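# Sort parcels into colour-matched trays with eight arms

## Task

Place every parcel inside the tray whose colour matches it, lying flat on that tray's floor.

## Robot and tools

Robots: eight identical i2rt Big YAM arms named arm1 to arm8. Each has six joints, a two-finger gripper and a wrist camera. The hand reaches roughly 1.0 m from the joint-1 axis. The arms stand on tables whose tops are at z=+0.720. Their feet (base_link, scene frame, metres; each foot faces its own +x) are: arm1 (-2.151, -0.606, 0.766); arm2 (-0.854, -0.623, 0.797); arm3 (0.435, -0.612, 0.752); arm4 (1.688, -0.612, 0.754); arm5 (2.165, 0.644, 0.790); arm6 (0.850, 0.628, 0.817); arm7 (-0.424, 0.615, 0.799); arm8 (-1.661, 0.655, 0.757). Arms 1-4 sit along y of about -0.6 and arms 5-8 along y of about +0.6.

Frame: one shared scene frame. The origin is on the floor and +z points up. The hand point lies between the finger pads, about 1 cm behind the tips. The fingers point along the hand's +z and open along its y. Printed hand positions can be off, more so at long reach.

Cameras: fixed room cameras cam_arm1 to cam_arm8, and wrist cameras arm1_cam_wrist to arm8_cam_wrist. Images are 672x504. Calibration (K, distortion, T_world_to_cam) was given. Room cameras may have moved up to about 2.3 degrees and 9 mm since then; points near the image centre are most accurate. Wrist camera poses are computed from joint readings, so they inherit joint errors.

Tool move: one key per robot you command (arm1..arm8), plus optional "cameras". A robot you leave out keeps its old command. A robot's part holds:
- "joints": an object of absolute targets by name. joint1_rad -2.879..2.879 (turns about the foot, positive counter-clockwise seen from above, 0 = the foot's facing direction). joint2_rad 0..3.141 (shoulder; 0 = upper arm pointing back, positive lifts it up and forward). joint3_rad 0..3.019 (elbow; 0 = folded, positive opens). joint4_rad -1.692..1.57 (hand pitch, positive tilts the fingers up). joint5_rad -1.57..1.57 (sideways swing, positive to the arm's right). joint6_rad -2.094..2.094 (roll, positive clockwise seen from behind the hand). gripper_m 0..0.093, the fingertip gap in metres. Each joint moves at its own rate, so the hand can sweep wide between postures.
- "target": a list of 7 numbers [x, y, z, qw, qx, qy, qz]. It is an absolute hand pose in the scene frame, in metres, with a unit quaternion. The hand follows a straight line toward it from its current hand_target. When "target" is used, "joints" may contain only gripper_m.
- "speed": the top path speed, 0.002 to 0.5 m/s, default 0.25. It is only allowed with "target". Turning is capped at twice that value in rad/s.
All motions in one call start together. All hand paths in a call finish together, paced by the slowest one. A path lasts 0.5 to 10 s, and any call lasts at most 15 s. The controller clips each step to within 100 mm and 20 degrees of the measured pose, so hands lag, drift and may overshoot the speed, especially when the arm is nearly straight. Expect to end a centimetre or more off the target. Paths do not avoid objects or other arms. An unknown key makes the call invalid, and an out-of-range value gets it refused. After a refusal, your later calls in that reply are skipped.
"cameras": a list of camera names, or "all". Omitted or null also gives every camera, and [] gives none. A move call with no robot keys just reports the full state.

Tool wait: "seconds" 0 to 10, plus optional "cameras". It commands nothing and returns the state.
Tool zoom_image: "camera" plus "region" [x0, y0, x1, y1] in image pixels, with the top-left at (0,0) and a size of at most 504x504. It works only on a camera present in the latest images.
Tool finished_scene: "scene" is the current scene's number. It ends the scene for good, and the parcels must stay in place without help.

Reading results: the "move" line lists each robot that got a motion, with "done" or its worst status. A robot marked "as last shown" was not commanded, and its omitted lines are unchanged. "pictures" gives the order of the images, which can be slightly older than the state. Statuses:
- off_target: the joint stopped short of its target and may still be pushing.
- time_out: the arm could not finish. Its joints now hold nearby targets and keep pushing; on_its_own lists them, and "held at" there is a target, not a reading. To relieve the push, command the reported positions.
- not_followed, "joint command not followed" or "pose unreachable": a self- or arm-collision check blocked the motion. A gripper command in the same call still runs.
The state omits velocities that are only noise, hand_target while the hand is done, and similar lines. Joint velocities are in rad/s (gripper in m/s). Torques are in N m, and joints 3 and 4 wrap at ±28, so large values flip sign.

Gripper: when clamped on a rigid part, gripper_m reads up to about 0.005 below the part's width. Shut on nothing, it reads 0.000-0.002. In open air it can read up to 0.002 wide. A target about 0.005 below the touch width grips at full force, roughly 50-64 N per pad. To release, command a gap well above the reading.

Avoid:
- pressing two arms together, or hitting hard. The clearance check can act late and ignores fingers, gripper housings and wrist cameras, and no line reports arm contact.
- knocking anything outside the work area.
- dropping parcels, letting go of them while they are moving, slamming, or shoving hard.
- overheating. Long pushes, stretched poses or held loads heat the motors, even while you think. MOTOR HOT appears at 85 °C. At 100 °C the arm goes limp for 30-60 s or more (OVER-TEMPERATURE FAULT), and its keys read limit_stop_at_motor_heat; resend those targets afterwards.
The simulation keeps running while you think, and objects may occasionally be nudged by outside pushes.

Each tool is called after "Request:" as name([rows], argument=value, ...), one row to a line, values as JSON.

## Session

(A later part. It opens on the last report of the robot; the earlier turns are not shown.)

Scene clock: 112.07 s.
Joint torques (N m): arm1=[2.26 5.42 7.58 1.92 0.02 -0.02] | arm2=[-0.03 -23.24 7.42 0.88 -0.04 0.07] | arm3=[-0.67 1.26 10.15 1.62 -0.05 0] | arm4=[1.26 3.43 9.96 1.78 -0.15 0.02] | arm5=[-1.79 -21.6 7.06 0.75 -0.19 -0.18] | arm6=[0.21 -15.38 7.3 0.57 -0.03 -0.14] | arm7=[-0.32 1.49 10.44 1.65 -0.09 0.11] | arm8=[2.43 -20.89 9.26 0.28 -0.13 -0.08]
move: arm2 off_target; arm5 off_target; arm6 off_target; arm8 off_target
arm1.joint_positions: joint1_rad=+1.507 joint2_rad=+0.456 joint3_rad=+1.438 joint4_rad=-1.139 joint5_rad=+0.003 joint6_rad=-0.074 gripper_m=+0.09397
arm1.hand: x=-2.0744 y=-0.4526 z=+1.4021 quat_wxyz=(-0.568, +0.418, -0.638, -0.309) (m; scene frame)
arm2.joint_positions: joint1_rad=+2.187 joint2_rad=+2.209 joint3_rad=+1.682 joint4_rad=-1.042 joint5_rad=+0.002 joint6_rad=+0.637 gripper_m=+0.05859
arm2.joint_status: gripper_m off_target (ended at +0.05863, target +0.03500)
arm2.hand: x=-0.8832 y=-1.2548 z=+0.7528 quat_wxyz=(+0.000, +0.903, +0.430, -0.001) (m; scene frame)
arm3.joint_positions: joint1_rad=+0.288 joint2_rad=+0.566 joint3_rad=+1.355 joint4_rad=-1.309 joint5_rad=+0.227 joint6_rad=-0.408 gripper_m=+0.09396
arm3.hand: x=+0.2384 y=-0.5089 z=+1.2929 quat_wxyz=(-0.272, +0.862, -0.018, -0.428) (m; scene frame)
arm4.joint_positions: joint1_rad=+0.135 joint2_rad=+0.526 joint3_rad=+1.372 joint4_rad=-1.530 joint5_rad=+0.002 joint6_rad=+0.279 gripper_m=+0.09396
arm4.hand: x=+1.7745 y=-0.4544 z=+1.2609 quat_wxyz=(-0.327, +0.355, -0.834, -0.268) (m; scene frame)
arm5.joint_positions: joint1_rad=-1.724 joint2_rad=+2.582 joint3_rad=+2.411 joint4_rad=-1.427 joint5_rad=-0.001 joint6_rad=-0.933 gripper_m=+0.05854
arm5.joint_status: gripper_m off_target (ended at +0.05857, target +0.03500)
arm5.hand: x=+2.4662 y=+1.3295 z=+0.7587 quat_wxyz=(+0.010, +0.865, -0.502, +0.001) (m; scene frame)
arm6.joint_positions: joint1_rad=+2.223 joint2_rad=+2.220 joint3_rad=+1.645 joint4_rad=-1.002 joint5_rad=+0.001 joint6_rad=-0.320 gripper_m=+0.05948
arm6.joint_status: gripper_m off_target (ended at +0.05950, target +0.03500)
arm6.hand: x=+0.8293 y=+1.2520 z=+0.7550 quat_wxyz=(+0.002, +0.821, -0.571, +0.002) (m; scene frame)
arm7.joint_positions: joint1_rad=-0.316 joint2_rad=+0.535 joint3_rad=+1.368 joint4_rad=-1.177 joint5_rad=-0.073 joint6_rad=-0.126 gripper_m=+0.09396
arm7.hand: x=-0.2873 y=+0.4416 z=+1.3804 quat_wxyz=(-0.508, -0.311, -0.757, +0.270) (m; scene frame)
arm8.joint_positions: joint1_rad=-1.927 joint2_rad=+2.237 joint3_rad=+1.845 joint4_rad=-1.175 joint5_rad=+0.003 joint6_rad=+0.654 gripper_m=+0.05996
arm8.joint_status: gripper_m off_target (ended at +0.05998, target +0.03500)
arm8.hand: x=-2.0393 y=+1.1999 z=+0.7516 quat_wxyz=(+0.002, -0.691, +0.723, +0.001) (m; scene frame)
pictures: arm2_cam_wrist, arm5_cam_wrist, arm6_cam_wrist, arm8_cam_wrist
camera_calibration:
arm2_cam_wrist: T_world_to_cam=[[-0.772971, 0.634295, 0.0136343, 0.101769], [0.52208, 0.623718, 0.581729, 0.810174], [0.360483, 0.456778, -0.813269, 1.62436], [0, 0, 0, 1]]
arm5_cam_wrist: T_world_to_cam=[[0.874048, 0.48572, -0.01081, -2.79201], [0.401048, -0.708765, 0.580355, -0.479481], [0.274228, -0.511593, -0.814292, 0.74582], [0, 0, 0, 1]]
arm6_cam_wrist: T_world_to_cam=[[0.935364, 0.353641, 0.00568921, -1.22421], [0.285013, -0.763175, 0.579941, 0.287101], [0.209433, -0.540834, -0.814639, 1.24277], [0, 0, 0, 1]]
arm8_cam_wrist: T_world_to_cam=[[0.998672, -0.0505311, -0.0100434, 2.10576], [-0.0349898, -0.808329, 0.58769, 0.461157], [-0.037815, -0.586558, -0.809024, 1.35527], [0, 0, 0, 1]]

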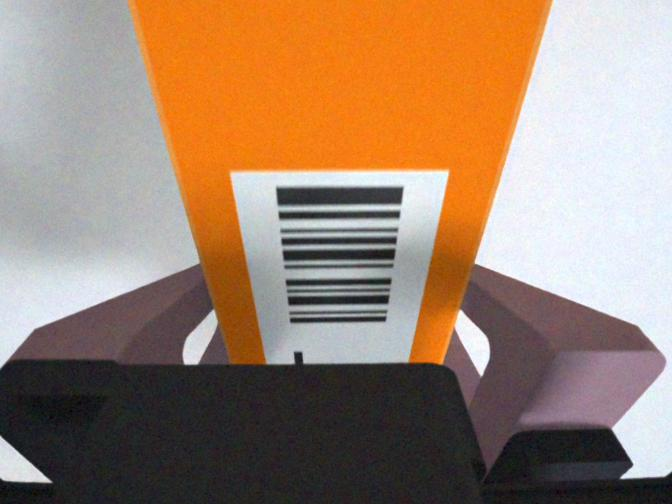

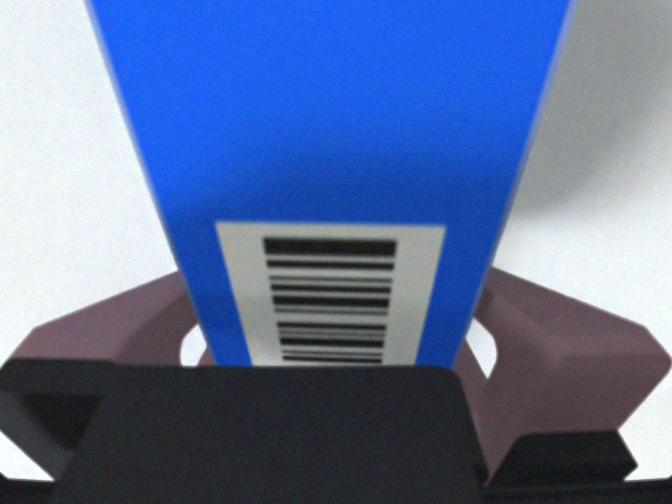

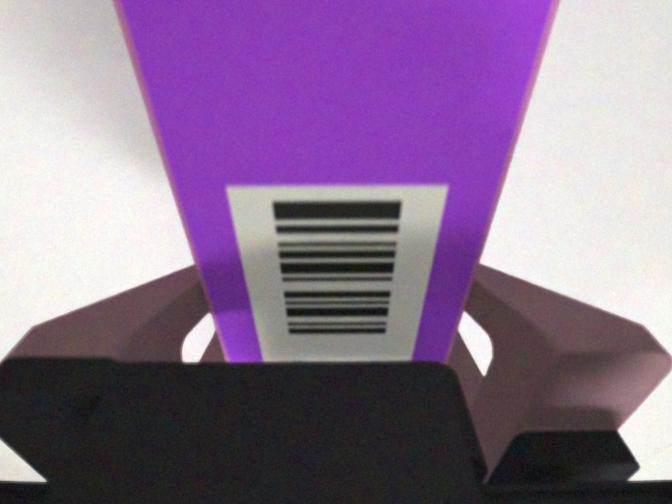

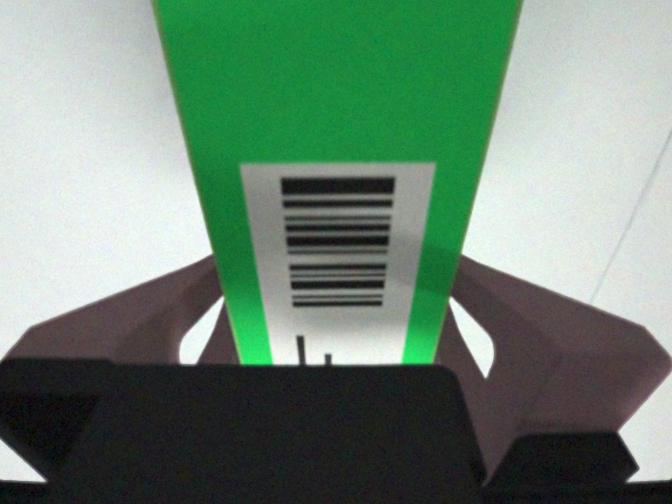

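Request:
move(arm8={"target":[-2.04,1.198,0.93,0,-0.6947,0.7193,0],"speed":0.2}, arm2={"target":[-0.884,-1.25,0.93,0,0.9063,0.4226,0],"speed":0.2}, arm5={"target":[2.465,1.32,0.93,0,-0.8652,0.5015,0],"speed":0.2}, arm6={"target":[0.828,1.245,0.93,0,-0.8256,0.5643,0],"speed":0.2}, cameras=[])

Request:
move(arm8={"target":[-1.90,1.0,1.05,0,-0.6947,0.7193,0],"speed":0.3}, arm2={"target":[-0.874,-1.003,1.05,0,0.9063,0.4226,0],"speed":0.3}, arm5={"target":[2.33,1.03,1.05,0,-0.8652,0.5015,0],"speed":0.3}, arm6={"target":[0.843,1.045,1.05,0,-0.8256,0.5643,0],"speed":0.3}, cameras=[])

Request:
move(arm8={"joints":{"joint1_rad":0.339,"joint6_rad":-1.4}}, arm2={"joints":{"joint1_rad":-2.089,"joint6_rad":1.5}}, arm5={"joints":{"joint1_rad":1.581,"joint6_rad":-1.4}}, arm6={"joints":{"joint1_rad":-1.164,"joint6_rad":-1.4}}, cameras=["cam_arm2","cam_arm5","cam_arm6","cam_arm8"])

Scene clock: 139.80 s.
move: arm2 off_target; arm5 off_target; arm6 off_target; arm8 off_target
arm2.hand_status: off_target (0.021 m and 2.2 deg from the pose sent, 0.177 m and 1.0 deg at the start)
arm5.hand_status: off_target (0.027 m and 0.6 deg from the pose sent, 0.172 m and 1.2 deg at the start; a joint's target at an end of its range on 27 of 54 steps)
arm6.hand_status: off_target (0.038 m and 3.9 deg from the pose sent, 0.175 m and 1.0 deg at the start)
arm8.hand_status: off_target (0.022 m and 2.3 deg from the pose sent, 0.179 m and 0.6 deg at the start)
pictures: none

Scene clock: 141.83 s.
move: arm2 done; arm5 done; arm6 done; arm8 done
arm2.hand_status: done (0.003 m and 1.3 deg from the pose sent, 0.271 m and 2.1 deg at the start)
arm5.hand_status: done (0.005 m and 0.3 deg from the pose sent, 0.344 m and 0.6 deg at the start)
arm6.hand_status: done (0.010 m and 0.6 deg from the pose sent, 0.238 m and 3.9 deg at the start)
arm8.hand_status: done (0.004 m and 0.8 deg from the pose sent, 0.268 m and 2.3 deg at the start)
pictures: none

Scene clock: 145.57 s.
Joint torques (N m): arm1=[2.08 5.6 7.56 1.99 0 0.01] | arm2=[0.62 -11.16 8.32 0.14 0.02 0.07] | arm3=[-0.67 1.32 10.17 1.59 -0.05 0] | arm4=[1.26 3.43 9.96 1.78 -0.15 0.02] | arm5=[-1.08 -9.64 7.19 -0.24 -0.21 -0.15] | arm6=[0.09 -9.7 8.57 -0.23 -0.11 -0.18] | arm7=[-0.32 1.55 10.47 1.62 -0.1 0.11] | arm8=[1.73 -11.22 9.58 -0.59 -0.11 -0.11]
move: arm2 done; arm5 done; arm6 done; arm8 done
arm1.joint_positions: joint1_rad=+1.507 joint2_rad=+0.456 joint3_rad=+1.438 joint4_rad=-1.139 joint5_rad=+0.003 joint6_rad=-0.074 gripper_m=+0.09397
arm1.hand: x=-2.0744 y=-0.4526 z=+1.4021 quat_wxyz=(-0.568, +0.418, -0.638, -0.309) (m; scene frame)
arm2.joint_positions: joint1_rad=-2.094 joint2_rad=+1.328 joint3_rad=+1.292 joint4_rad=-1.519 joint5_rad=+0.002 joint6_rad=+1.487 gripper_m=+0.05859
arm2.joint_status: all done
arm2.hand: x=-0.4997 y=-0.4796 z=+1.0522 quat_wxyz=(-0.005, -0.523, -0.852, -0.006) (m; scene frame)
arm3.joint_positions: joint1_rad=+0.288 joint2_rad=+0.566 joint3_rad=+1.355 joint4_rad=-1.309 joint5_rad=+0.227 joint6_rad=-0.408 gripper_m=+0.09396
arm3.hand: x=+0.2384 y=-0.5089 z=+1.2929 quat_wxyz=(-0.272, +0.862, -0.018, -0.428) (m; scene frame)
arm4.joint_positions: joint1_rad=+0.135 joint2_rad=+0.526 joint3_rad=+1.372 joint4_rad=-1.530 joint5_rad=+0.002 joint6_rad=+0.279 gripper_m=+0.09396
arm4.hand: x=+1.7745 y=-0.4544 z=+1.2609 quat_wxyz=(-0.327, +0.355, -0.834, -0.268) (m; scene frame)
arm5.joint_positions: joint1_rad=+1.584 joint2_rad=+1.449 joint3_rad=+1.407 joint4_rad=-1.534 joint5_rad=-0.002 joint6_rad=-1.391 gripper_m=+0.05854
arm5.joint_status: all done
arm5.hand: x=+2.0596 y=+0.2320 z=+1.0400 quat_wxyz=(+0.002, +0.212, +0.977, +0.006) (m; scene frame)
arm6.joint_positions: joint1_rad=-1.173 joint2_rad=+1.448 joint3_rad=+1.332 joint4_rad=-1.466 joint5_rad=+0.002 joint6_rad=-1.391 gripper_m=+0.05950
arm6.joint_status: all done
arm6.hand: x=+0.7583 y=+0.2192 z=+1.0419 quat_wxyz=(+0.001, -0.198, -0.980, -0.006) (m; scene frame)
arm7.joint_positions: joint1_rad=-0.316 joint2_rad=+0.535 joint3_rad=+1.368 joint4_rad=-1.177 joint5_rad=-0.073 joint6_rad=-0.126 gripper_m=+0.09396
arm7.hand: x=-0.2873 y=+0.4416 z=+1.3804 quat_wxyz=(-0.508, -0.311, -0.757, +0.270) (m; scene frame)
arm8.joint_positions: joint1_rad=+0.342 joint2_rad=+1.436 joint3_rad=+1.501 joint4_rad=-1.622 joint5_rad=-0.002 joint6_rad=-1.392 gripper_m=+0.05999
arm8.joint_status: all done
arm8.hand: x=-1.7717 y=+0.2476 z=+1.0517 quat_wxyz=(-0.001, -0.220, -0.976, +0.007) (m; scene frame)
pictures: cam_arm2, cam_arm5, cam_arm6, cam_arm8

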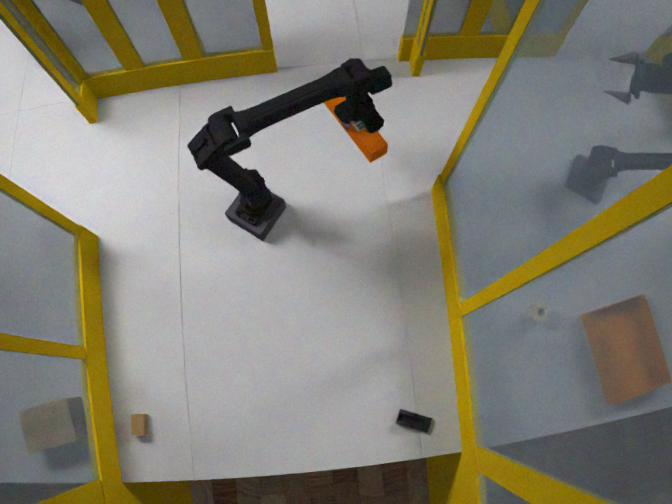

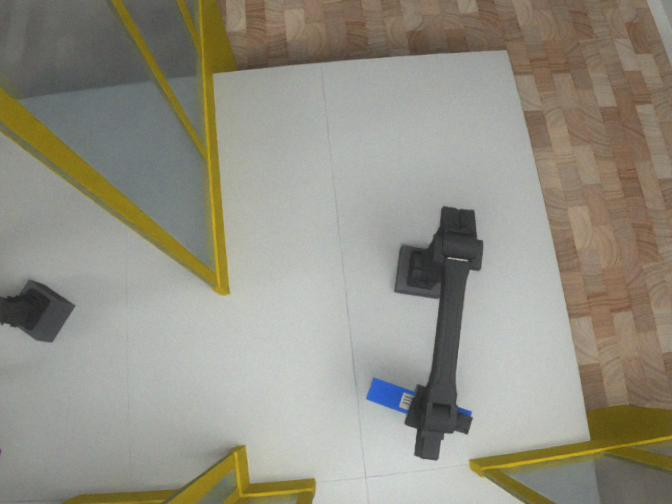

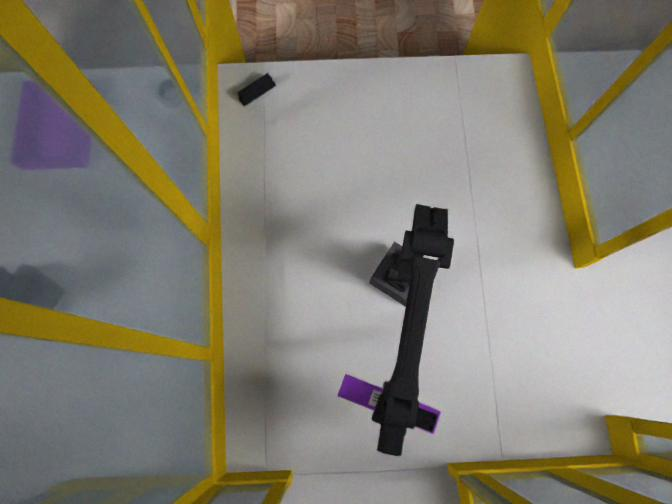

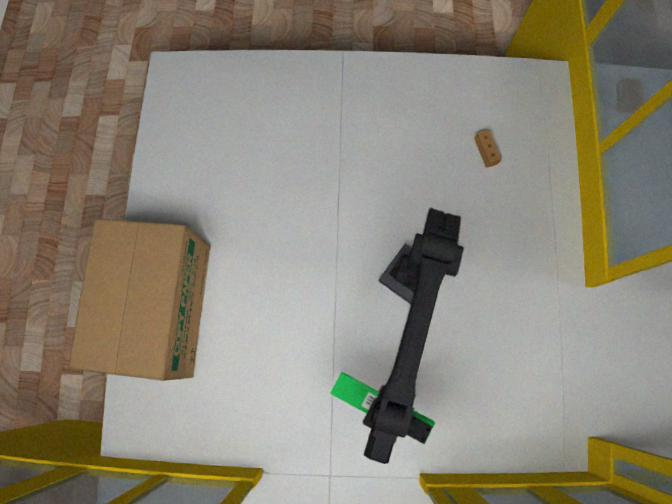

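Request:
move(arm8={"target":[-1.84,0.25,1.0,0,0.7071,0.7071,0],"speed":0.3}, arm2={"target":[-0.5,-0.42,1.0,0,0,1,0],"speed":0.3}, arm5={"target":[2.0,0.25,1.0,0,0.7071,0.7071,0],"speed":0.3}, arm6={"target":[0.715,0.25,1.0,0,0.7071,0.7071,0],"speed":0.3}, cameras=[])

Request:
move(arm8={"target":[-1.84,-0.006,0.9,0,0.7071,0.7071,0],"speed":0.3}, arm2={"target":[-0.215,-0.36,0.9,0,0,1,0],"speed":0.3}, arm5={"target":[2.0,-0.006,0.9,0,0.7071,0.7071,0],"speed":0.3}, arm6={"target":[0.715,-0.01,0.9,0,0.7071,0.7071,0],"speed":0.3}, cameras=["cam_arm1","cam_arm3","cam_arm4","cam_arm2"])

Scene clock: 159.87 s.
move: arm2 done; arm5 done; arm6 off_target; arm8 done
arm2.hand_status: done (0.006 m and 1.2 deg from the pose sent, 0.079 m and 63.1 deg at the start)
arm5.hand_status: done (0.006 m and 1.1 deg from the pose sent, 0.074 m and 65.5 deg at the start)
arm6.hand_status: off_target (0.013 m and 2.6 deg from the pose sent, 0.068 m and 67.1 deg at the start)
arm8.hand_status: done (0.009 m and 0.9 deg from the pose sent, 0.086 m and 64.6 deg at the start)
pictures: none

Scene clock: 162.13 s.
Joint torques (N m): arm1=[1.96 5.6 7.54 2 0.01 0.03] | arm2=[-0.09 -25 12.03 0.1 0.03 -0.19] | arm3=[-0.56 1.44 10.15 1.62 -0.05 0] | arm4=[1.26 3.43 9.96 1.78 -0.15 0.02] | arm5=[-0.03 -18.96 10.24 -0.21 -0.05 0] | arm6=[-0.03 -15.56 12.44 -0.2 0.08 0] | arm7=[-0.5 1.49 10.48 1.62 -0.09 0.11] | arm8=[1.85 -21.36 14.78 -0.62 -0.04 0.05]
move: arm2 off_target; arm5 off_target; arm6 off_target; arm8 off_target
arm1.joint_positions: joint1_rad=+1.507 joint2_rad=+0.456 joint3_rad=+1.438 joint4_rad=-1.139 joint5_rad=+0.003 joint6_rad=-0.074 gripper_m=+0.09397
arm1.hand: x=-2.0744 y=-0.4526 z=+1.4021 quat_wxyz=(-0.568, +0.418, -0.638, -0.309) (m; scene frame)
arm2.joint_positions: joint1_rad=-2.086 joint2_rad=+2.225 joint3_rad=+2.095 joint4_rad=-1.463 joint5_rad=+0.002 joint6_rad=+0.405 gripper_m=+0.05860
arm2.hand: x=-0.2268 y=-0.3622 z=+0.8917 quat_wxyz=(+0.010, -0.005, -1.000, +0.005) (m; scene frame)
arm2.hand_target: x=-0.2156 y=-0.3602 z=+0.9000 quat_wxyz=(-0.001, +0.000, -1.000, +0.000) (m; scene frame)
arm2.hand_status: off_target (0.015 m and 1.4 deg from the pose sent, 0.312 m and 1.2 deg at the start)
arm3.joint_positions: joint1_rad=+0.288 joint2_rad=+0.566 joint3_rad=+1.355 joint4_rad=-1.309 joint5_rad=+0.227 joint6_rad=-0.408 gripper_m=+0.09396
arm3.hand: x=+0.2384 y=-0.5089 z=+1.2929 quat_wxyz=(-0.272, +0.862, -0.018, -0.428) (m; scene frame)
arm4.joint_positions: joint1_rad=+0.135 joint2_rad=+0.526 joint3_rad=+1.372 joint4_rad=-1.530 joint5_rad=+0.002 joint6_rad=+0.279 gripper_m=+0.09396
arm4.hand: x=+1.7745 y=-0.4544 z=+1.2609 quat_wxyz=(-0.327, +0.355, -0.834, -0.268) (m; scene frame)
arm5.joint_positions: joint1_rad=+1.581 joint2_rad=+2.161 joint3_rad=+1.980 joint4_rad=-1.426 joint5_rad=+0.000 joint6_rad=-0.257 gripper_m=+0.05855
arm5.hand: x=+2.0010 y=+0.0082 z=+0.8789 quat_wxyz=(-0.010, +0.705, +0.709, +0.019) (m; scene frame)
arm5.hand_target: x=+2.0002 y=-0.0050 z=+0.9002 quat_wxyz=(+0.000, +0.707, +0.707, +0.000) (m; scene frame)
arm5.hand_status: off_target (0.025 m and 2.4 deg from the pose sent, 0.278 m and 1.2 deg at the start)
arm6.joint_positions: joint1_rad=-1.169 joint2_rad=+2.116 joint3_rad=+1.841 joint4_rad=-1.330 joint5_rad=-0.002 joint6_rad=-0.218 gripper_m=+0.05951
arm6.hand: x=+0.7142 y=+0.0075 z=+0.8869 quat_wxyz=(+0.008, -0.706, -0.708, -0.015) (m; scene frame)
arm6.hand_target: x=+0.7153 y=-0.0091 z=+0.9003 quat_wxyz=(+0.000, -0.707, -0.707, +0.000) (m; scene frame)
arm6.hand_status: off_target (0.022 m and 1.9 deg from the pose sent, 0.276 m and 2.7 deg at the start)
arm7.joint_positions: joint1_rad=-0.316 joint2_rad=+0.535 joint3_rad=+1.368 joint4_rad=-1.177 joint5_rad=-0.073 joint6_rad=-0.126 gripper_m=+0.09396
arm7.hand: x=-0.2873 y=+0.4416 z=+1.3804 quat_wxyz=(-0.508, -0.311, -0.757, +0.270) (m; scene frame)
arm8.joint_positions: joint1_rad=+0.341 joint2_rad=+2.195 joint3_rad=+2.141 joint4_rad=-1.545 joint5_rad=-0.002 joint6_rad=-0.272 gripper_m=+0.06000
arm8.hand: x=-1.8373 y=+0.0061 z=+0.8896 quat_wxyz=(+0.006, -0.705, -0.709, -0.012) (m; scene frame)
arm8.hand_target: x=-1.8397 y=-0.0053 z=+0.9001 quat_wxyz=(+0.000, -0.707, -0.707, +0.000) (m; scene frame)
arm8.hand_status: off_target (0.016 m and 1.6 deg from the pose sent, 0.280 m and 0.9 deg at the start)
pictures: cam_arm1, cam_arm2, cam_arm3, cam_arm4

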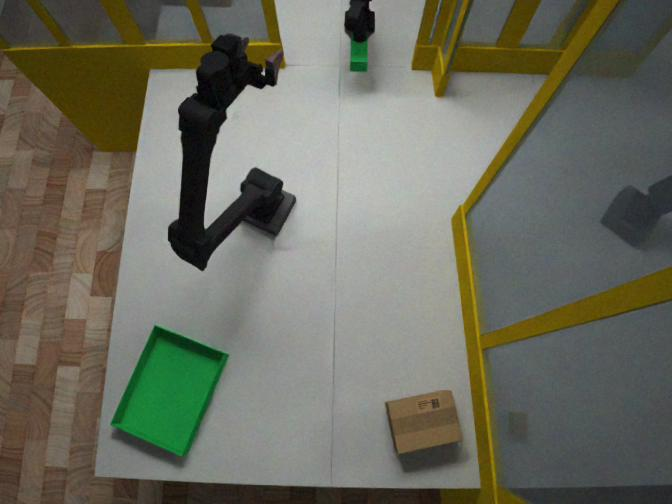

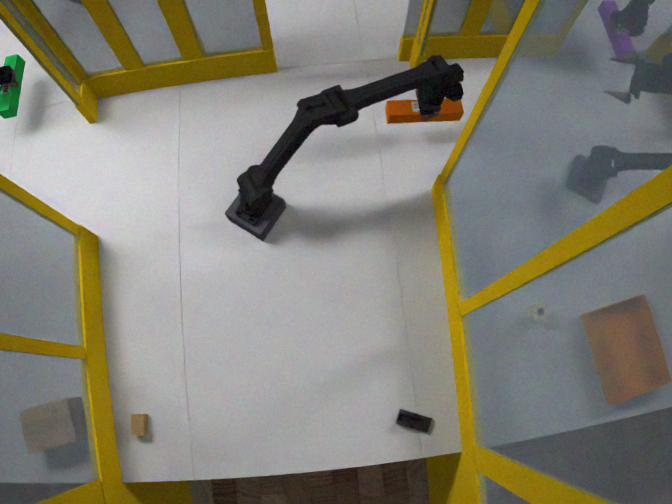

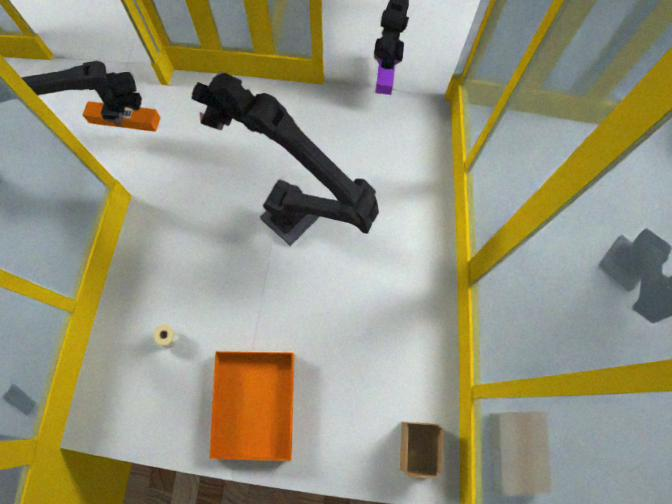

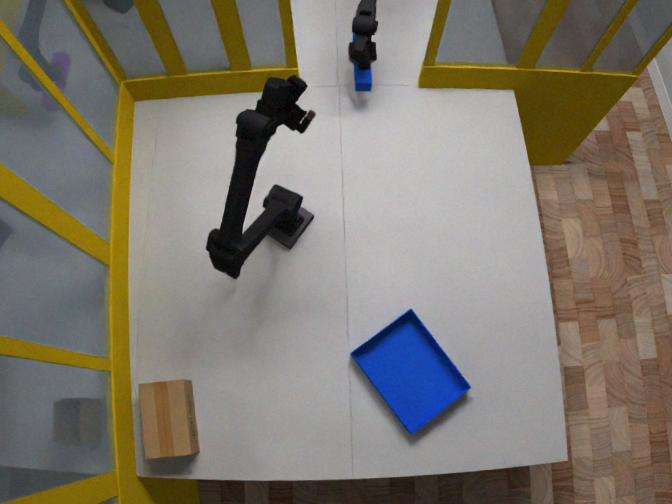

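Request:
move(arm8={"target":[-1.84,-0.006,0.768,0,0.7071,0.7071,0],"speed":0.15}, arm2={"target":[-0.215,-0.36,0.768,0,0,1,0],"speed":0.15}, arm5={"target":[2.0,-0.006,0.772,0,0.7071,0.7071,0],"speed":0.15}, arm6={"target":[0.715,-0.01,0.768,0,0.7071,0.7071,0],"speed":0.15}, cameras=[])

Request:
move(arm8={"target":[-1.84,-0.006,0.736,0,0.7071,0.7071,0],"speed":0.08}, arm2={"target":[-0.215,-0.36,0.74,0,0,1,0],"speed":0.08}, arm5={"target":[2.0,-0.006,0.745,0,0.7071,0.7071,0],"speed":0.08}, arm6={"target":[0.715,-0.01,0.742,0,0.7071,0.7071,0],"speed":0.08}, cameras=["arm8_cam_wrist","arm2_cam_wrist","arm5_cam_wrist","arm6_cam_wrist"])

Scene clock: 176.77 s.
move: arm2 done; arm5 done; arm6 done; arm8 done
arm2.hand_status: done (0.006 m and 0.7 deg from the pose sent, 0.124 m and 1.4 deg at the start)
arm5.hand_status: done (0.010 m and 1.6 deg from the pose sent, 0.108 m and 2.4 deg at the start)
arm6.hand_status: done (0.007 m and 0.8 deg from the pose sent, 0.120 m and 1.9 deg at the start)
arm8.hand_status: done (0.007 m and 0.4 deg from the pose sent, 0.122 m and 1.6 deg at the start)
pictures: none

Scene clock: 177.93 s.
Joint torques (N m): arm1=[2.08 5.48 7.65 1.98 0 0] | arm2=[-0.09 -25.05 7.79 0.94 0.02 -0.18] | arm3=[-0.67 1.14 10.17 1.61 -0.05 0] | arm4=[1.26 3.43 9.96 1.78 -0.15 0.02] | arm5=[-0.62 -18.26 6.02 0.98 -0.09 0.05] | arm6=[-0.09 -15.44 7.2 0.77 0.09 -0.01] | arm7=[-0.32 1.49 10.48 1.61 -0.09 0.11] | arm8=[2.02 -21.3 9.21 0.32 -0.06 0.03]
move: arm2 off_target; arm5 done; arm6 off_target; arm8 off_target
arm1.joint_positions: joint1_rad=+1.507 joint2_rad=+0.456 joint3_rad=+1.438 joint4_rad=-1.139 joint5_rad=+0.003 joint6_rad=-0.074 gripper_m=+0.09397
arm1.hand: x=-2.0744 y=-0.4526 z=+1.4021 quat_wxyz=(-0.568, +0.418, -0.638, -0.309) (m; scene frame)
arm2.joint_positions: joint1_rad=-2.086 joint2_rad=+2.354 joint3_rad=+1.956 joint4_rad=-1.163 joint5_rad=+0.002 joint6_rad=+0.404 gripper_m=+0.05860
arm2.hand: x=-0.2155 y=-0.3573 z=+0.7545 quat_wxyz=(-0.005, -0.004, -1.000, -0.002) (m; scene frame)
arm2.hand_target: x=-0.2153 y=-0.3600 z=+0.7402 quat_wxyz=(+0.000, +0.000, -1.000, +0.000) (m; scene frame)
arm2.hand_status: off_target (0.015 m and 0.7 deg from the pose sent, 0.033 m and 0.7 deg at the start)
arm3.joint_positions: joint1_rad=+0.288 joint2_rad=+0.566 joint3_rad=+1.355 joint4_rad=-1.309 joint5_rad=+0.227 joint6_rad=-0.408 gripper_m=+0.09396
arm3.hand: x=+0.2384 y=-0.5089 z=+1.2929 quat_wxyz=(-0.272, +0.862, -0.018, -0.428) (m; scene frame)
arm4.joint_positions: joint1_rad=+0.135 joint2_rad=+0.526 joint3_rad=+1.372 joint4_rad=-1.530 joint5_rad=+0.002 joint6_rad=+0.279 gripper_m=+0.09396
arm4.hand: x=+1.7745 y=-0.4544 z=+1.2609 quat_wxyz=(-0.327, +0.355, -0.834, -0.268) (m; scene frame)
arm5.joint_positions: joint1_rad=+1.581 joint2_rad=+2.281 joint3_rad=+1.854 joint4_rad=-1.139 joint5_rad=+0.001 joint6_rad=-0.256 gripper_m=+0.05855
arm5.hand: x=+1.9982 y=-0.0035 z=+0.7548 quat_wxyz=(+0.000, +0.705, +0.709, +0.002) (m; scene frame)
arm5.hand_target: x=+2.0000 y=-0.0059 z=+0.7452 quat_wxyz=(+0.000, +0.707, +0.707, +0.000) (m; scene frame)
arm5.hand_status: done (0.010 m and 0.3 deg from the pose sent, 0.022 m and 1.6 deg at the start)
arm6.joint_positions: joint1_rad=-1.169 joint2_rad=+2.278 joint3_rad=+1.758 joint4_rad=-1.047 joint5_rad=-0.002 joint6_rad=-0.217 gripper_m=+0.05951
arm6.hand: x=+0.7106 y=-0.0084 z=+0.7557 quat_wxyz=(-0.002, -0.707, -0.707, +0.001) (m; scene frame)
arm6.hand_target: x=+0.7151 y=-0.0097 z=+0.7422 quat_wxyz=(+0.000, -0.707, -0.707, +0.000) (m; scene frame)
arm6.hand_status: off_target (0.014 m and 0.2 deg from the pose sent, 0.028 m and 0.8 deg at the start)
arm7.joint_positions: joint1_rad=-0.316 joint2_rad=+0.535 joint3_rad=+1.368 joint4_rad=-1.177 joint5_rad=-0.073 joint6_rad=-0.126 gripper_m=+0.09396
arm7.hand: x=-0.2873 y=+0.4416 z=+1.3804 quat_wxyz=(-0.508, -0.311, -0.757, +0.270) (m; scene frame)
arm8.joint_positions: joint1_rad=+0.341 joint2_rad=+2.295 joint3_rad=+1.949 joint4_rad=-1.212 joint5_rad=-0.001 joint6_rad=-0.271 gripper_m=+0.06000
arm8.hand: x=-1.8408 y=-0.0066 z=+0.7520 quat_wxyz=(-0.004, -0.705, -0.709, +0.006) (m; scene frame)
arm8.hand_target: x=-1.8400 y=-0.0057 z=+0.7363 quat_wxyz=(+0.000, -0.707, -0.707, +0.000) (m; scene frame)
arm8.hand_status: off_target (0.016 m and 0.8 deg from the pose sent, 0.039 m and 0.4 deg at the start)
pictures: arm2_cam_wrist, arm5_cam_wrist, arm6_cam_wrist, arm8_cam_wrist
camera_calibration:
arm2_cam_wrist: T_world_to_cam=[[-0.0139283, -0.999863, 0.00899029, -0.368206], [-0.817299, 0.0165641, 0.575976, -0.600323], [-0.576046, 0.00067463, -0.817417, 0.61339], [0, 0, 0, 1]]
arm5_cam_wrist: T_world_to_cam=[[-0.999976, 0.00594033, 0.00358679, 1.99653], [0.00692379, 0.819691, 0.572763, -0.435698], [0.000462346, 0.572775, -0.819713, 0.743924], [0, 0, 0, 1]]
arm6_cam_wrist: T_world_to_cam=[[-0.999951, -0.00791931, 0.00594829, 0.704599], [-0.00309411, 0.820283, 0.571949, -0.417274], [-0.00940872, 0.571903, -0.820267, 0.755674], [0, 0, 0, 1]]
arm8_cam_wrist: T_world_to_cam=[[-0.999968, -0.000508031, -0.00793248, -1.83379], [-0.00501831, 0.814274, 0.580459, -0.43604], [0.00616432, 0.58048, -0.814251, 0.74806], [0, 0, 0, 1]]

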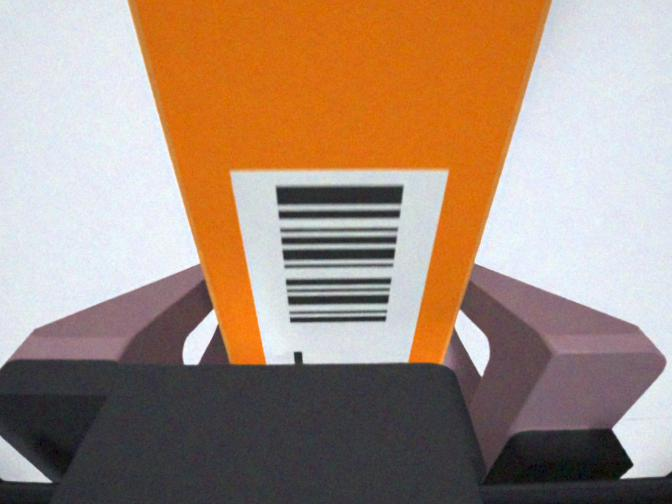

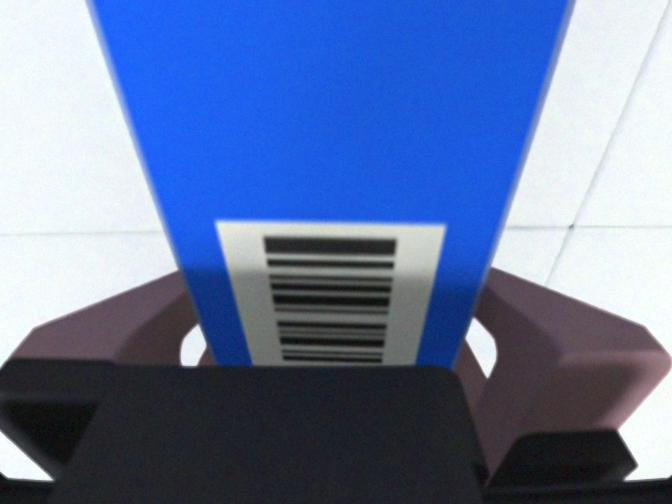

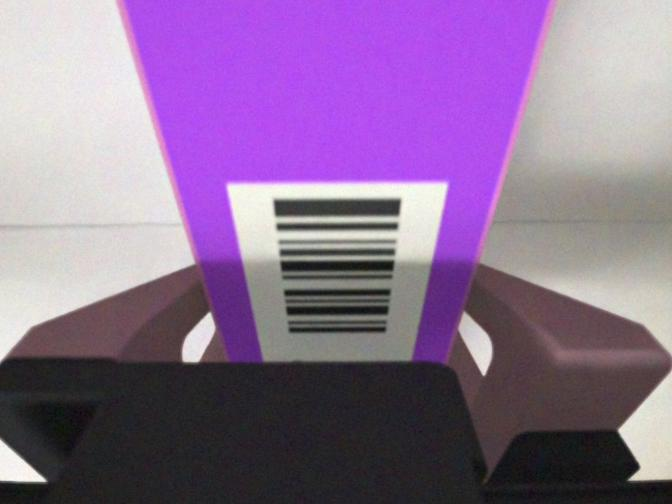

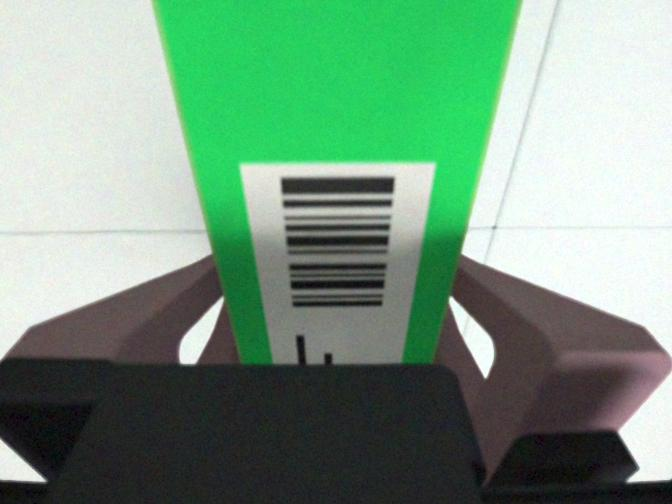

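Request:
move(arm8={"joints":{"gripper_m":0.093}}, arm2={"joints":{"gripper_m":0.093}}, arm5={"joints":{"gripper_m":0.093}}, arm6={"joints":{"gripper_m":0.093}}, cameras=[])

Request:
move(arm8={"target":[-1.84,-0.006,0.92,0,0.7071,0.7071,0],"speed":0.2}, arm2={"target":[-0.215,-0.358,0.92,0,0,1,0],"speed":0.2}, arm5={"target":[2.0,-0.004,0.92,0,0.7071,0.7071,0],"speed":0.2}, arm6={"target":[0.712,-0.008,0.92,0,0.7071,0.7071,0],"speed":0.2}, arm3={"joints":{"joint1_rad":0.24,"joint5_rad":0}}, cameras=[])

Request:
move(arm8={"target":[-1.77,0.3,1.05,0,0.7071,0.7071,0],"speed":0.35}, arm2={"target":[-0.52,-0.47,1.05,0,0,1,0],"speed":0.35}, arm5={"target":[2.08,0.3,1.05,0,0.7071,0.7071,0],"speed":0.35}, arm6={"target":[0.78,0.28,1.05,0,0.7071,0.7071,0],"speed":0.35}, arm1={"target":[-1.93,-0.22,1.0,0,-0.7071,0.7071,0],"speed":0.3}, arm4={"target":[1.90,-0.22,1.0,0,-0.7071,0.7071,0],"speed":0.3}, arm3={"target":[0.05,-0.46,1.0,0,1,0,0],"speed":0.3}, cameras=[])

Request:
move(arm1={"target":[-1.84,0.005,0.93,0,-0.7071,0.7071,0],"speed":0.3}, arm4={"target":[1.998,0.007,0.93,0,-0.7071,0.7071,0],"speed":0.3}, arm3={"target":[-0.225,-0.355,0.93,0,1,0,0],"speed":0.3}, cameras=["arm1_cam_wrist","arm3_cam_wrist","arm4_cam_wrist"])

Scene clock: 197.73 s.
move: arm2 done; arm5 done; arm6 done; arm8 done
arm2.joint_status: all done
arm5.joint_status: all done
arm6.joint_status: all done
arm8.joint_status: all done
pictures: none

Scene clock: 199.50 s.
move: arm2 off_target; arm3 done; arm5 off_target; arm6 off_target; arm8 off_target
arm2.hand_status: off_target (0.014 m and 1.4 deg from the pose sent, 0.166 m and 0.7 deg at the start)
arm3.joint_status: all done
arm5.hand_status: off_target (0.024 m and 2.3 deg from the pose sent, 0.172 m and 0.6 deg at the start)
arm6.hand_status: off_target (0.035 m and 3.5 deg from the pose sent, 0.168 m and 0.2 deg at the start)
arm8.hand_status: off_target (0.015 m and 1.6 deg from the pose sent, 0.168 m and 0.8 deg at the start)
pictures: none

Scene clock: 202.90 s.
move: arm1 off_target; arm2 done; arm3 off_target; arm4 off_target; arm5 done; arm6 done; arm8 done
arm1.hand_status: off_target (0.021 m and 2.2 deg from the pose sent, 0.486 m and 83.4 deg at the start)
arm2.hand_status: done (0.005 m and 0.7 deg from the pose sent, 0.343 m and 1.4 deg at the start)
arm3.hand_status: off_target (0.026 m and 3.2 deg from the pose sent, 0.348 m and 60.1 deg at the start)
arm4.hand_status: off_target (0.021 m and 2.1 deg from the pose sent, 0.373 m and 65.6 deg at the start)
arm5.hand_status: done (0.005 m and 0.2 deg from the pose sent, 0.337 m and 2.3 deg at the start)
arm6.hand_status: done (0.008 m and 0.6 deg from the pose sent, 0.322 m and 3.5 deg at the start)
arm8.hand_status: done (0.006 m and 0.6 deg from the pose sent, 0.334 m and 1.6 deg at the start)
pictures: none

Scene clock: 205.07 s.
Joint torques (N m): arm1=[1.96 -19.19 12.53 -0.16 0.15 0.09] | arm2=[0.91 -11.22 8.21 0.18 0.03 0.08] | arm3=[-1.38 -25.05 14.16 -0.31 -0.3 0.13] | arm4=[1.38 -17.44 14.72 -0.25 -0.02 0.12] | arm5=[-0.15 -7.3 7.15 -0.12 -0.08 0.05] | arm6=[0.32 -7.71 8.47 -0.16 0.08 0] | arm7=[-0.21 1.55 10.41 1.59 -0.08 0.11] | arm8=[1.2 -9.41 9.51 -0.5 -0.06 -0.11]
move: arm1 off_target; arm3 off_target; arm4 off_target
arm1.joint_positions: joint1_rad=+1.509 joint2_rad=+2.177 joint3_rad=+2.202 joint4_rad=-1.600 joint5_rad=-0.011 joint6_rad=-0.482 gripper_m=+0.09397
arm1.hand: x=-1.8387 y=-0.0075 z=+0.9272 quat_wxyz=(+0.006, +0.706, -0.708, +0.000) (m; scene frame)
arm1.hand_target: x=-1.8403 y=+0.0045 z=+0.9301 quat_wxyz=(-0.001, +0.707, -0.707, +0.000) (m; scene frame)
arm1.hand_status: off_target (0.013 m and 0.8 deg from the pose sent, 0.261 m and 2.2 deg at the start)
arm2.joint_positions: joint1_rad=-2.057 joint2_rad=+1.301 joint3_rad=+1.263 joint4_rad=-1.521 joint5_rad=+0.002 joint6_rad=+0.418 gripper_m=+0.09292
arm2.hand: x=-0.5157 y=-0.4713 z=+1.0505 quat_wxyz=(-0.005, +0.003, -1.000, -0.002) (m; scene frame)
arm3.joint_positions: joint1_rad=+0.245 joint2_rad=+2.280 joint3_rad=+2.371 joint4_rad=-1.672 joint5_rad=-0.003 joint6_rad=-0.390 gripper_m=+0.09396
arm3.hand: x=-0.2172 y=-0.3631 z=+0.9120 quat_wxyz=(+0.000, +1.000, +0.012, +0.007) (m; scene frame)
arm3.hand_target: x=-0.2238 y=-0.3555 z=+0.9299 quat_wxyz=(-0.005, +1.000, +0.000, -0.012) (m; scene frame)
arm3.hand_status: off_target (0.021 m and 1.6 deg from the pose sent, 0.312 m and 3.2 deg at the start; a joint's target at an end of its range on 25 of 65 steps)
arm4.joint_positions: joint1_rad=+0.145 joint2_rad=+2.186 joint3_rad=+2.273 joint4_rad=-1.651 joint5_rad=+0.004 joint6_rad=-0.470 gripper_m=+0.09397
arm4.hand: x=+2.0005 y=-0.0070 z=+0.9318 quat_wxyz=(+0.004, +0.706, -0.709, +0.000) (m; scene frame)
arm4.hand_target: x=+1.9977 y=+0.0064 z=+0.9298 quat_wxyz=(-0.001, +0.707, -0.707, +0.000) (m; scene frame)
arm4.hand_status: off_target (0.014 m and 0.5 deg from the pose sent, 0.268 m and 2.1 deg at the start)
arm5.joint_positions: joint1_rad=+1.586 joint2_rad=+1.261 joint3_rad=+1.243 joint4_rad=-1.542 joint5_rad=+0.001 joint6_rad=-0.247 gripper_m=+0.09288
arm5.hand: x=+2.0766 y=+0.2979 z=+1.0468 quat_wxyz=(+0.001, +0.707, +0.708, -0.001) (m; scene frame)
arm6.joint_positions: joint1_rad=-1.163 joint2_rad=+1.288 joint3_rad=+1.180 joint4_rad=-1.473 joint5_rad=-0.002 joint6_rad=-0.208 gripper_m=+0.09288
arm6.hand: x=+0.7755 y=+0.2777 z=+1.0434 quat_wxyz=(+0.002, -0.708, -0.706, -0.005) (m; scene frame)
arm7.joint_positions: joint1_rad=-0.316 joint2_rad=+0.535 joint3_rad=+1.368 joint4_rad=-1.177 joint5_rad=-0.073 joint6_rad=-0.126 gripper_m=+0.09396
arm7.hand: x=-0.2873 y=+0.4416 z=+1.3804 quat_wxyz=(-0.508, -0.311, -0.757, +0.270) (m; scene frame)
arm8.joint_positions: joint1_rad=+0.317 joint2_rad=+1.319 joint3_rad=+1.381 joint4_rad=-1.624 joint5_rad=-0.001 joint6_rad=-0.288 gripper_m=+0.09292
arm8.hand: x=-1.7686 y=+0.2946 z=+1.0499 quat_wxyz=(-0.003, -0.707, -0.707, +0.004) (m; scene frame)
pictures: arm1_cam_wrist, arm3_cam_wrist, arm4_cam_wrist
camera_calibration:
arm1_cam_wrist: T_world_to_cam=[[0.999729, -0.0193281, -0.0129963, 1.85115], [-0.00814547, -0.812895, 0.582354, -0.556357], [-0.0218205, -0.58209, -0.812832, 0.835801], [0, 0, 0, 1]]
arm3_cam_wrist: T_world_to_cam=[[-0.019356, 0.999776, 0.00852188, 0.349886], [0.80506, 0.0105308, 0.593099, -0.356339], [0.592877, 0.0183407, -0.805084, 0.993695], [0, 0, 0, 1]]
arm4_cam_wrist: T_world_to_cam=[[0.999935, 0.00956724, 0.00625724, -2.00867], [0.00408968, -0.81051, 0.585711, -0.554882], [0.0106752, -0.585647, -0.810496, 0.854657], [0, 0, 0, 1]]

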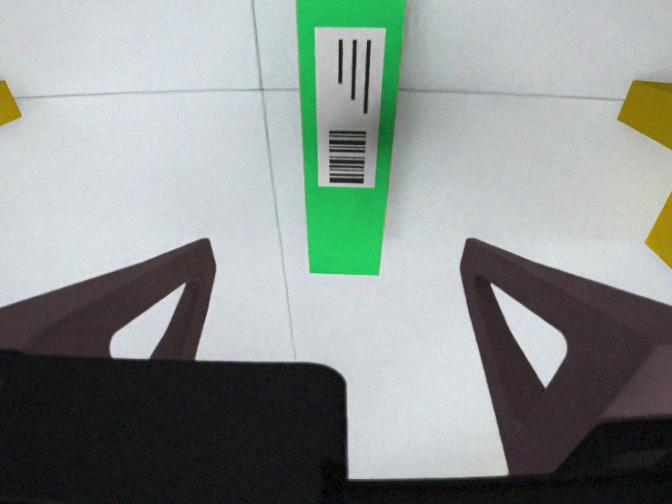

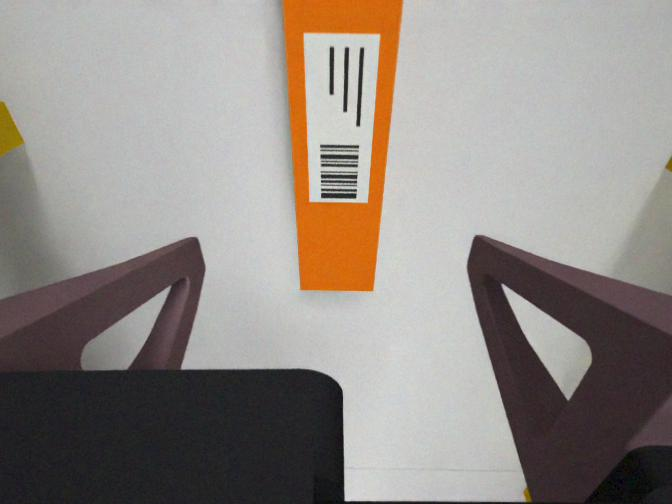

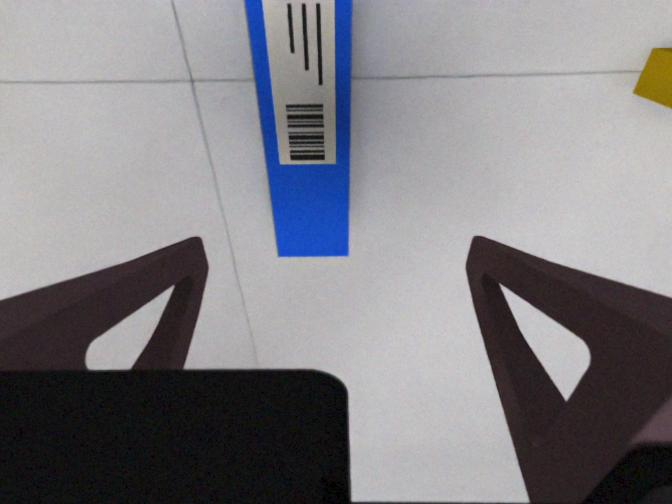

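Request:
move(arm1={"target":[-1.834,0.006,0.742,0,-0.7071,0.7071,0],"speed":0.15}, arm4={"target":[1.982,0.019,0.742,0,-0.7071,0.7071,0],"speed":0.15}, arm3={"target":[-0.22,-0.353,0.752,0,1,0,0],"speed":0.15}, cameras=[])

Request:
move(arm1={"joints":{"gripper_m":0.035}}, arm4={"joints":{"gripper_m":0.035}}, arm3={"joints":{"gripper_m":0.035}}, cameras=["arm1_cam_wrist","arm3_cam_wrist","arm4_cam_wrist"])

Scene clock: 223.87 s.
move: arm1 off_target; arm3 done; arm4 off_target
arm1.hand_status: off_target (0.014 m and 0.5 deg from the pose sent, 0.186 m and 0.8 deg at the start)
arm3.hand_status: done (0.009 m and 1.8 deg from the pose sent, 0.160 m and 1.6 deg at the start)
arm4.hand_status: off_target (0.019 m and 0.7 deg from the pose sent, 0.193 m and 0.5 deg at the start)
pictures: none

Scene clock: 224.53 s.
Joint torques (N m): arm1=[1.26 -20.31 8.03 0.64 0.13 0.02] | arm2=[0.85 -11.16 8.21 0.18 0.03 0.08] | arm3=[-1.79 -25.47 9.37 0.57 -0.29 0.09] | arm4=[1.38 -18.43 10.02 0.72 -0.02 0.11] | arm5=[-0.21 -7.18 7.04 -0.02 -0.09 0.02] | arm6=[0.32 -7.71 8.49 -0.16 0.08 -0.01] | arm7=[-0.38 1.55 10.41 1.58 -0.09 0.11] | arm8=[1.2 -9.52 9.46 -0.49 -0.04 -0.11]
move: arm1 off_target; arm3 off_target; arm4 off_target
arm1.joint_positions: joint1_rad=+1.509 joint2_rad=+2.303 joint3_rad=+1.965 joint4_rad=-1.217 joint5_rad=-0.010 joint6_rad=-0.482 gripper_m=+0.05935
arm1.joint_status: gripper_m off_target (ended at +0.05938, target +0.03500)
arm1.hand: x=-1.8307 y=+0.0045 z=+0.7552 quat_wxyz=(-0.004, +0.706, -0.708, -0.002) (m; scene frame)
arm2.joint_positions: joint1_rad=-2.057 joint2_rad=+1.301 joint3_rad=+1.263 joint4_rad=-1.521 joint5_rad=+0.002 joint6_rad=+0.418 gripper_m=+0.09292
arm2.hand: x=-0.5157 y=-0.4713 z=+1.0505 quat_wxyz=(-0.005, +0.003, -1.000, -0.002) (m; scene frame)
arm3.joint_positions: joint1_rad=+0.245 joint2_rad=+2.348 joint3_rad=+2.067 joint4_rad=-1.306 joint5_rad=-0.004 joint6_rad=-0.390 gripper_m=+0.05851
arm3.joint_status: gripper_m off_target (ended at +0.05854, target +0.03500)
arm3.hand: x=-0.2174 y=-0.3618 z=+0.7507 quat_wxyz=(+0.002, +1.000, +0.012, +0.009) (m; scene frame)
arm4.joint_positions: joint1_rad=+0.171 joint2_rad=+2.291 joint3_rad=+2.000 joint4_rad=-1.253 joint5_rad=+0.005 joint6_rad=-0.443 gripper_m=+0.05949
arm4.joint_status: gripper_m off_target (ended at +0.05952, target +0.03500)
arm4.hand: x=+1.9899 y=+0.0144 z=+0.7590 quat_wxyz=(-0.006, +0.705, -0.709, -0.003) (m; scene frame)
arm5.joint_positions: joint1_rad=+1.586 joint2_rad=+1.261 joint3_rad=+1.243 joint4_rad=-1.542 joint5_rad=+0.001 joint6_rad=-0.247 gripper_m=+0.09288
arm5.hand: x=+2.0766 y=+0.2979 z=+1.0468 quat_wxyz=(+0.001, +0.707, +0.708, -0.001) (m; scene frame)
arm6.joint_positions: joint1_rad=-1.163 joint2_rad=+1.288 joint3_rad=+1.180 joint4_rad=-1.473 joint5_rad=-0.002 joint6_rad=-0.208 gripper_m=+0.09288
arm6.hand: x=+0.7755 y=+0.2777 z=+1.0434 quat_wxyz=(+0.002, -0.708, -0.706, -0.005) (m; scene frame)
arm7.joint_positions: joint1_rad=-0.316 joint2_rad=+0.535 joint3_rad=+1.368 joint4_rad=-1.177 joint5_rad=-0.073 joint6_rad=-0.126 gripper_m=+0.09396
arm7.hand: x=-0.2873 y=+0.4416 z=+1.3804 quat_wxyz=(-0.508, -0.311, -0.757, +0.270) (m; scene frame)
arm8.joint_positions: joint1_rad=+0.317 joint2_rad=+1.319 joint3_rad=+1.381 joint4_rad=-1.624 joint5_rad=-0.001 joint6_rad=-0.288 gripper_m=+0.09292
arm8.hand: x=-1.7686 y=+0.2946 z=+1.0499 quat_wxyz=(-0.003, -0.707, -0.707, +0.004) (m; scene frame)
pictures: arm1_cam_wrist, arm3_cam_wrist, arm4_cam_wrist
camera_calibration:
arm1_cam_wrist: T_world_to_cam=[[0.999815, -0.0190202, -0.00288685, 1.83367], [-0.0140252, -0.823361, 0.567345, -0.445672], [-0.0131679, -0.567199, -0.823475, 0.726915], [0, 0, 0, 1]]
arm3_cam_wrist: T_world_to_cam=[[-0.019345, 0.999795, 0.006018, 0.351883], [0.801962, 0.0119221, 0.597256, -0.263913], [0.597061, 0.0163801, -0.802028, 0.861822], [0, 0, 0, 1]]
arm4_cam_wrist: T_world_to_cam=[[0.999843, 0.00848113, 0.0155804, -2.00407], [-0.00193996, -0.82076, 0.57127, -0.413188], [0.0176328, -0.571211, -0.820614, 0.720876], [0, 0, 0, 1]]

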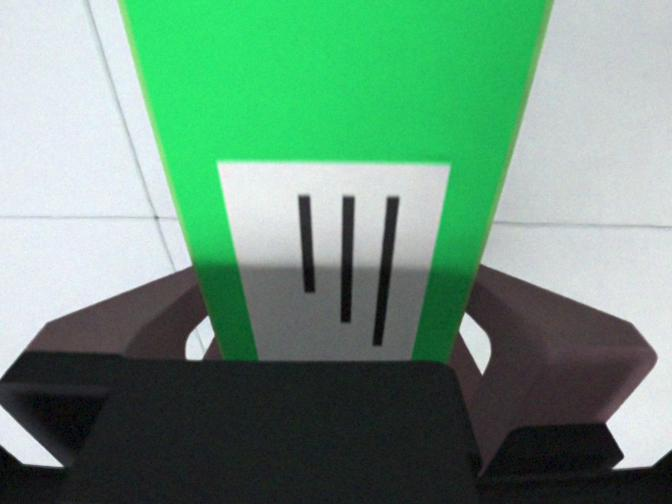

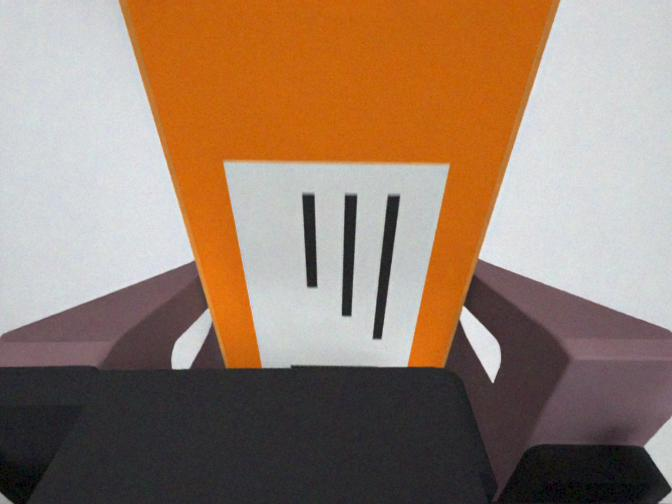

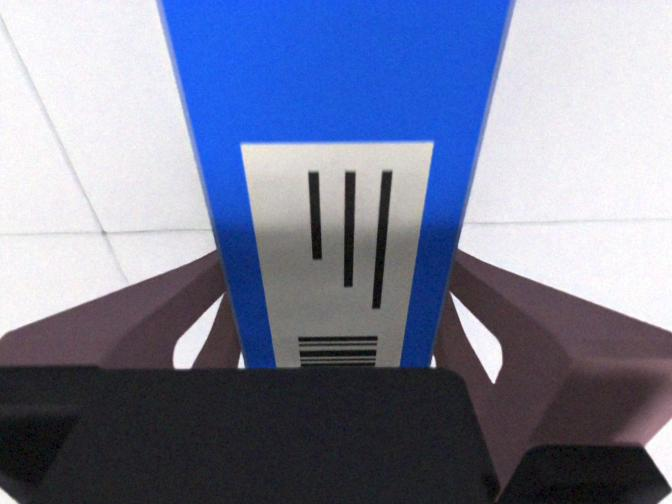

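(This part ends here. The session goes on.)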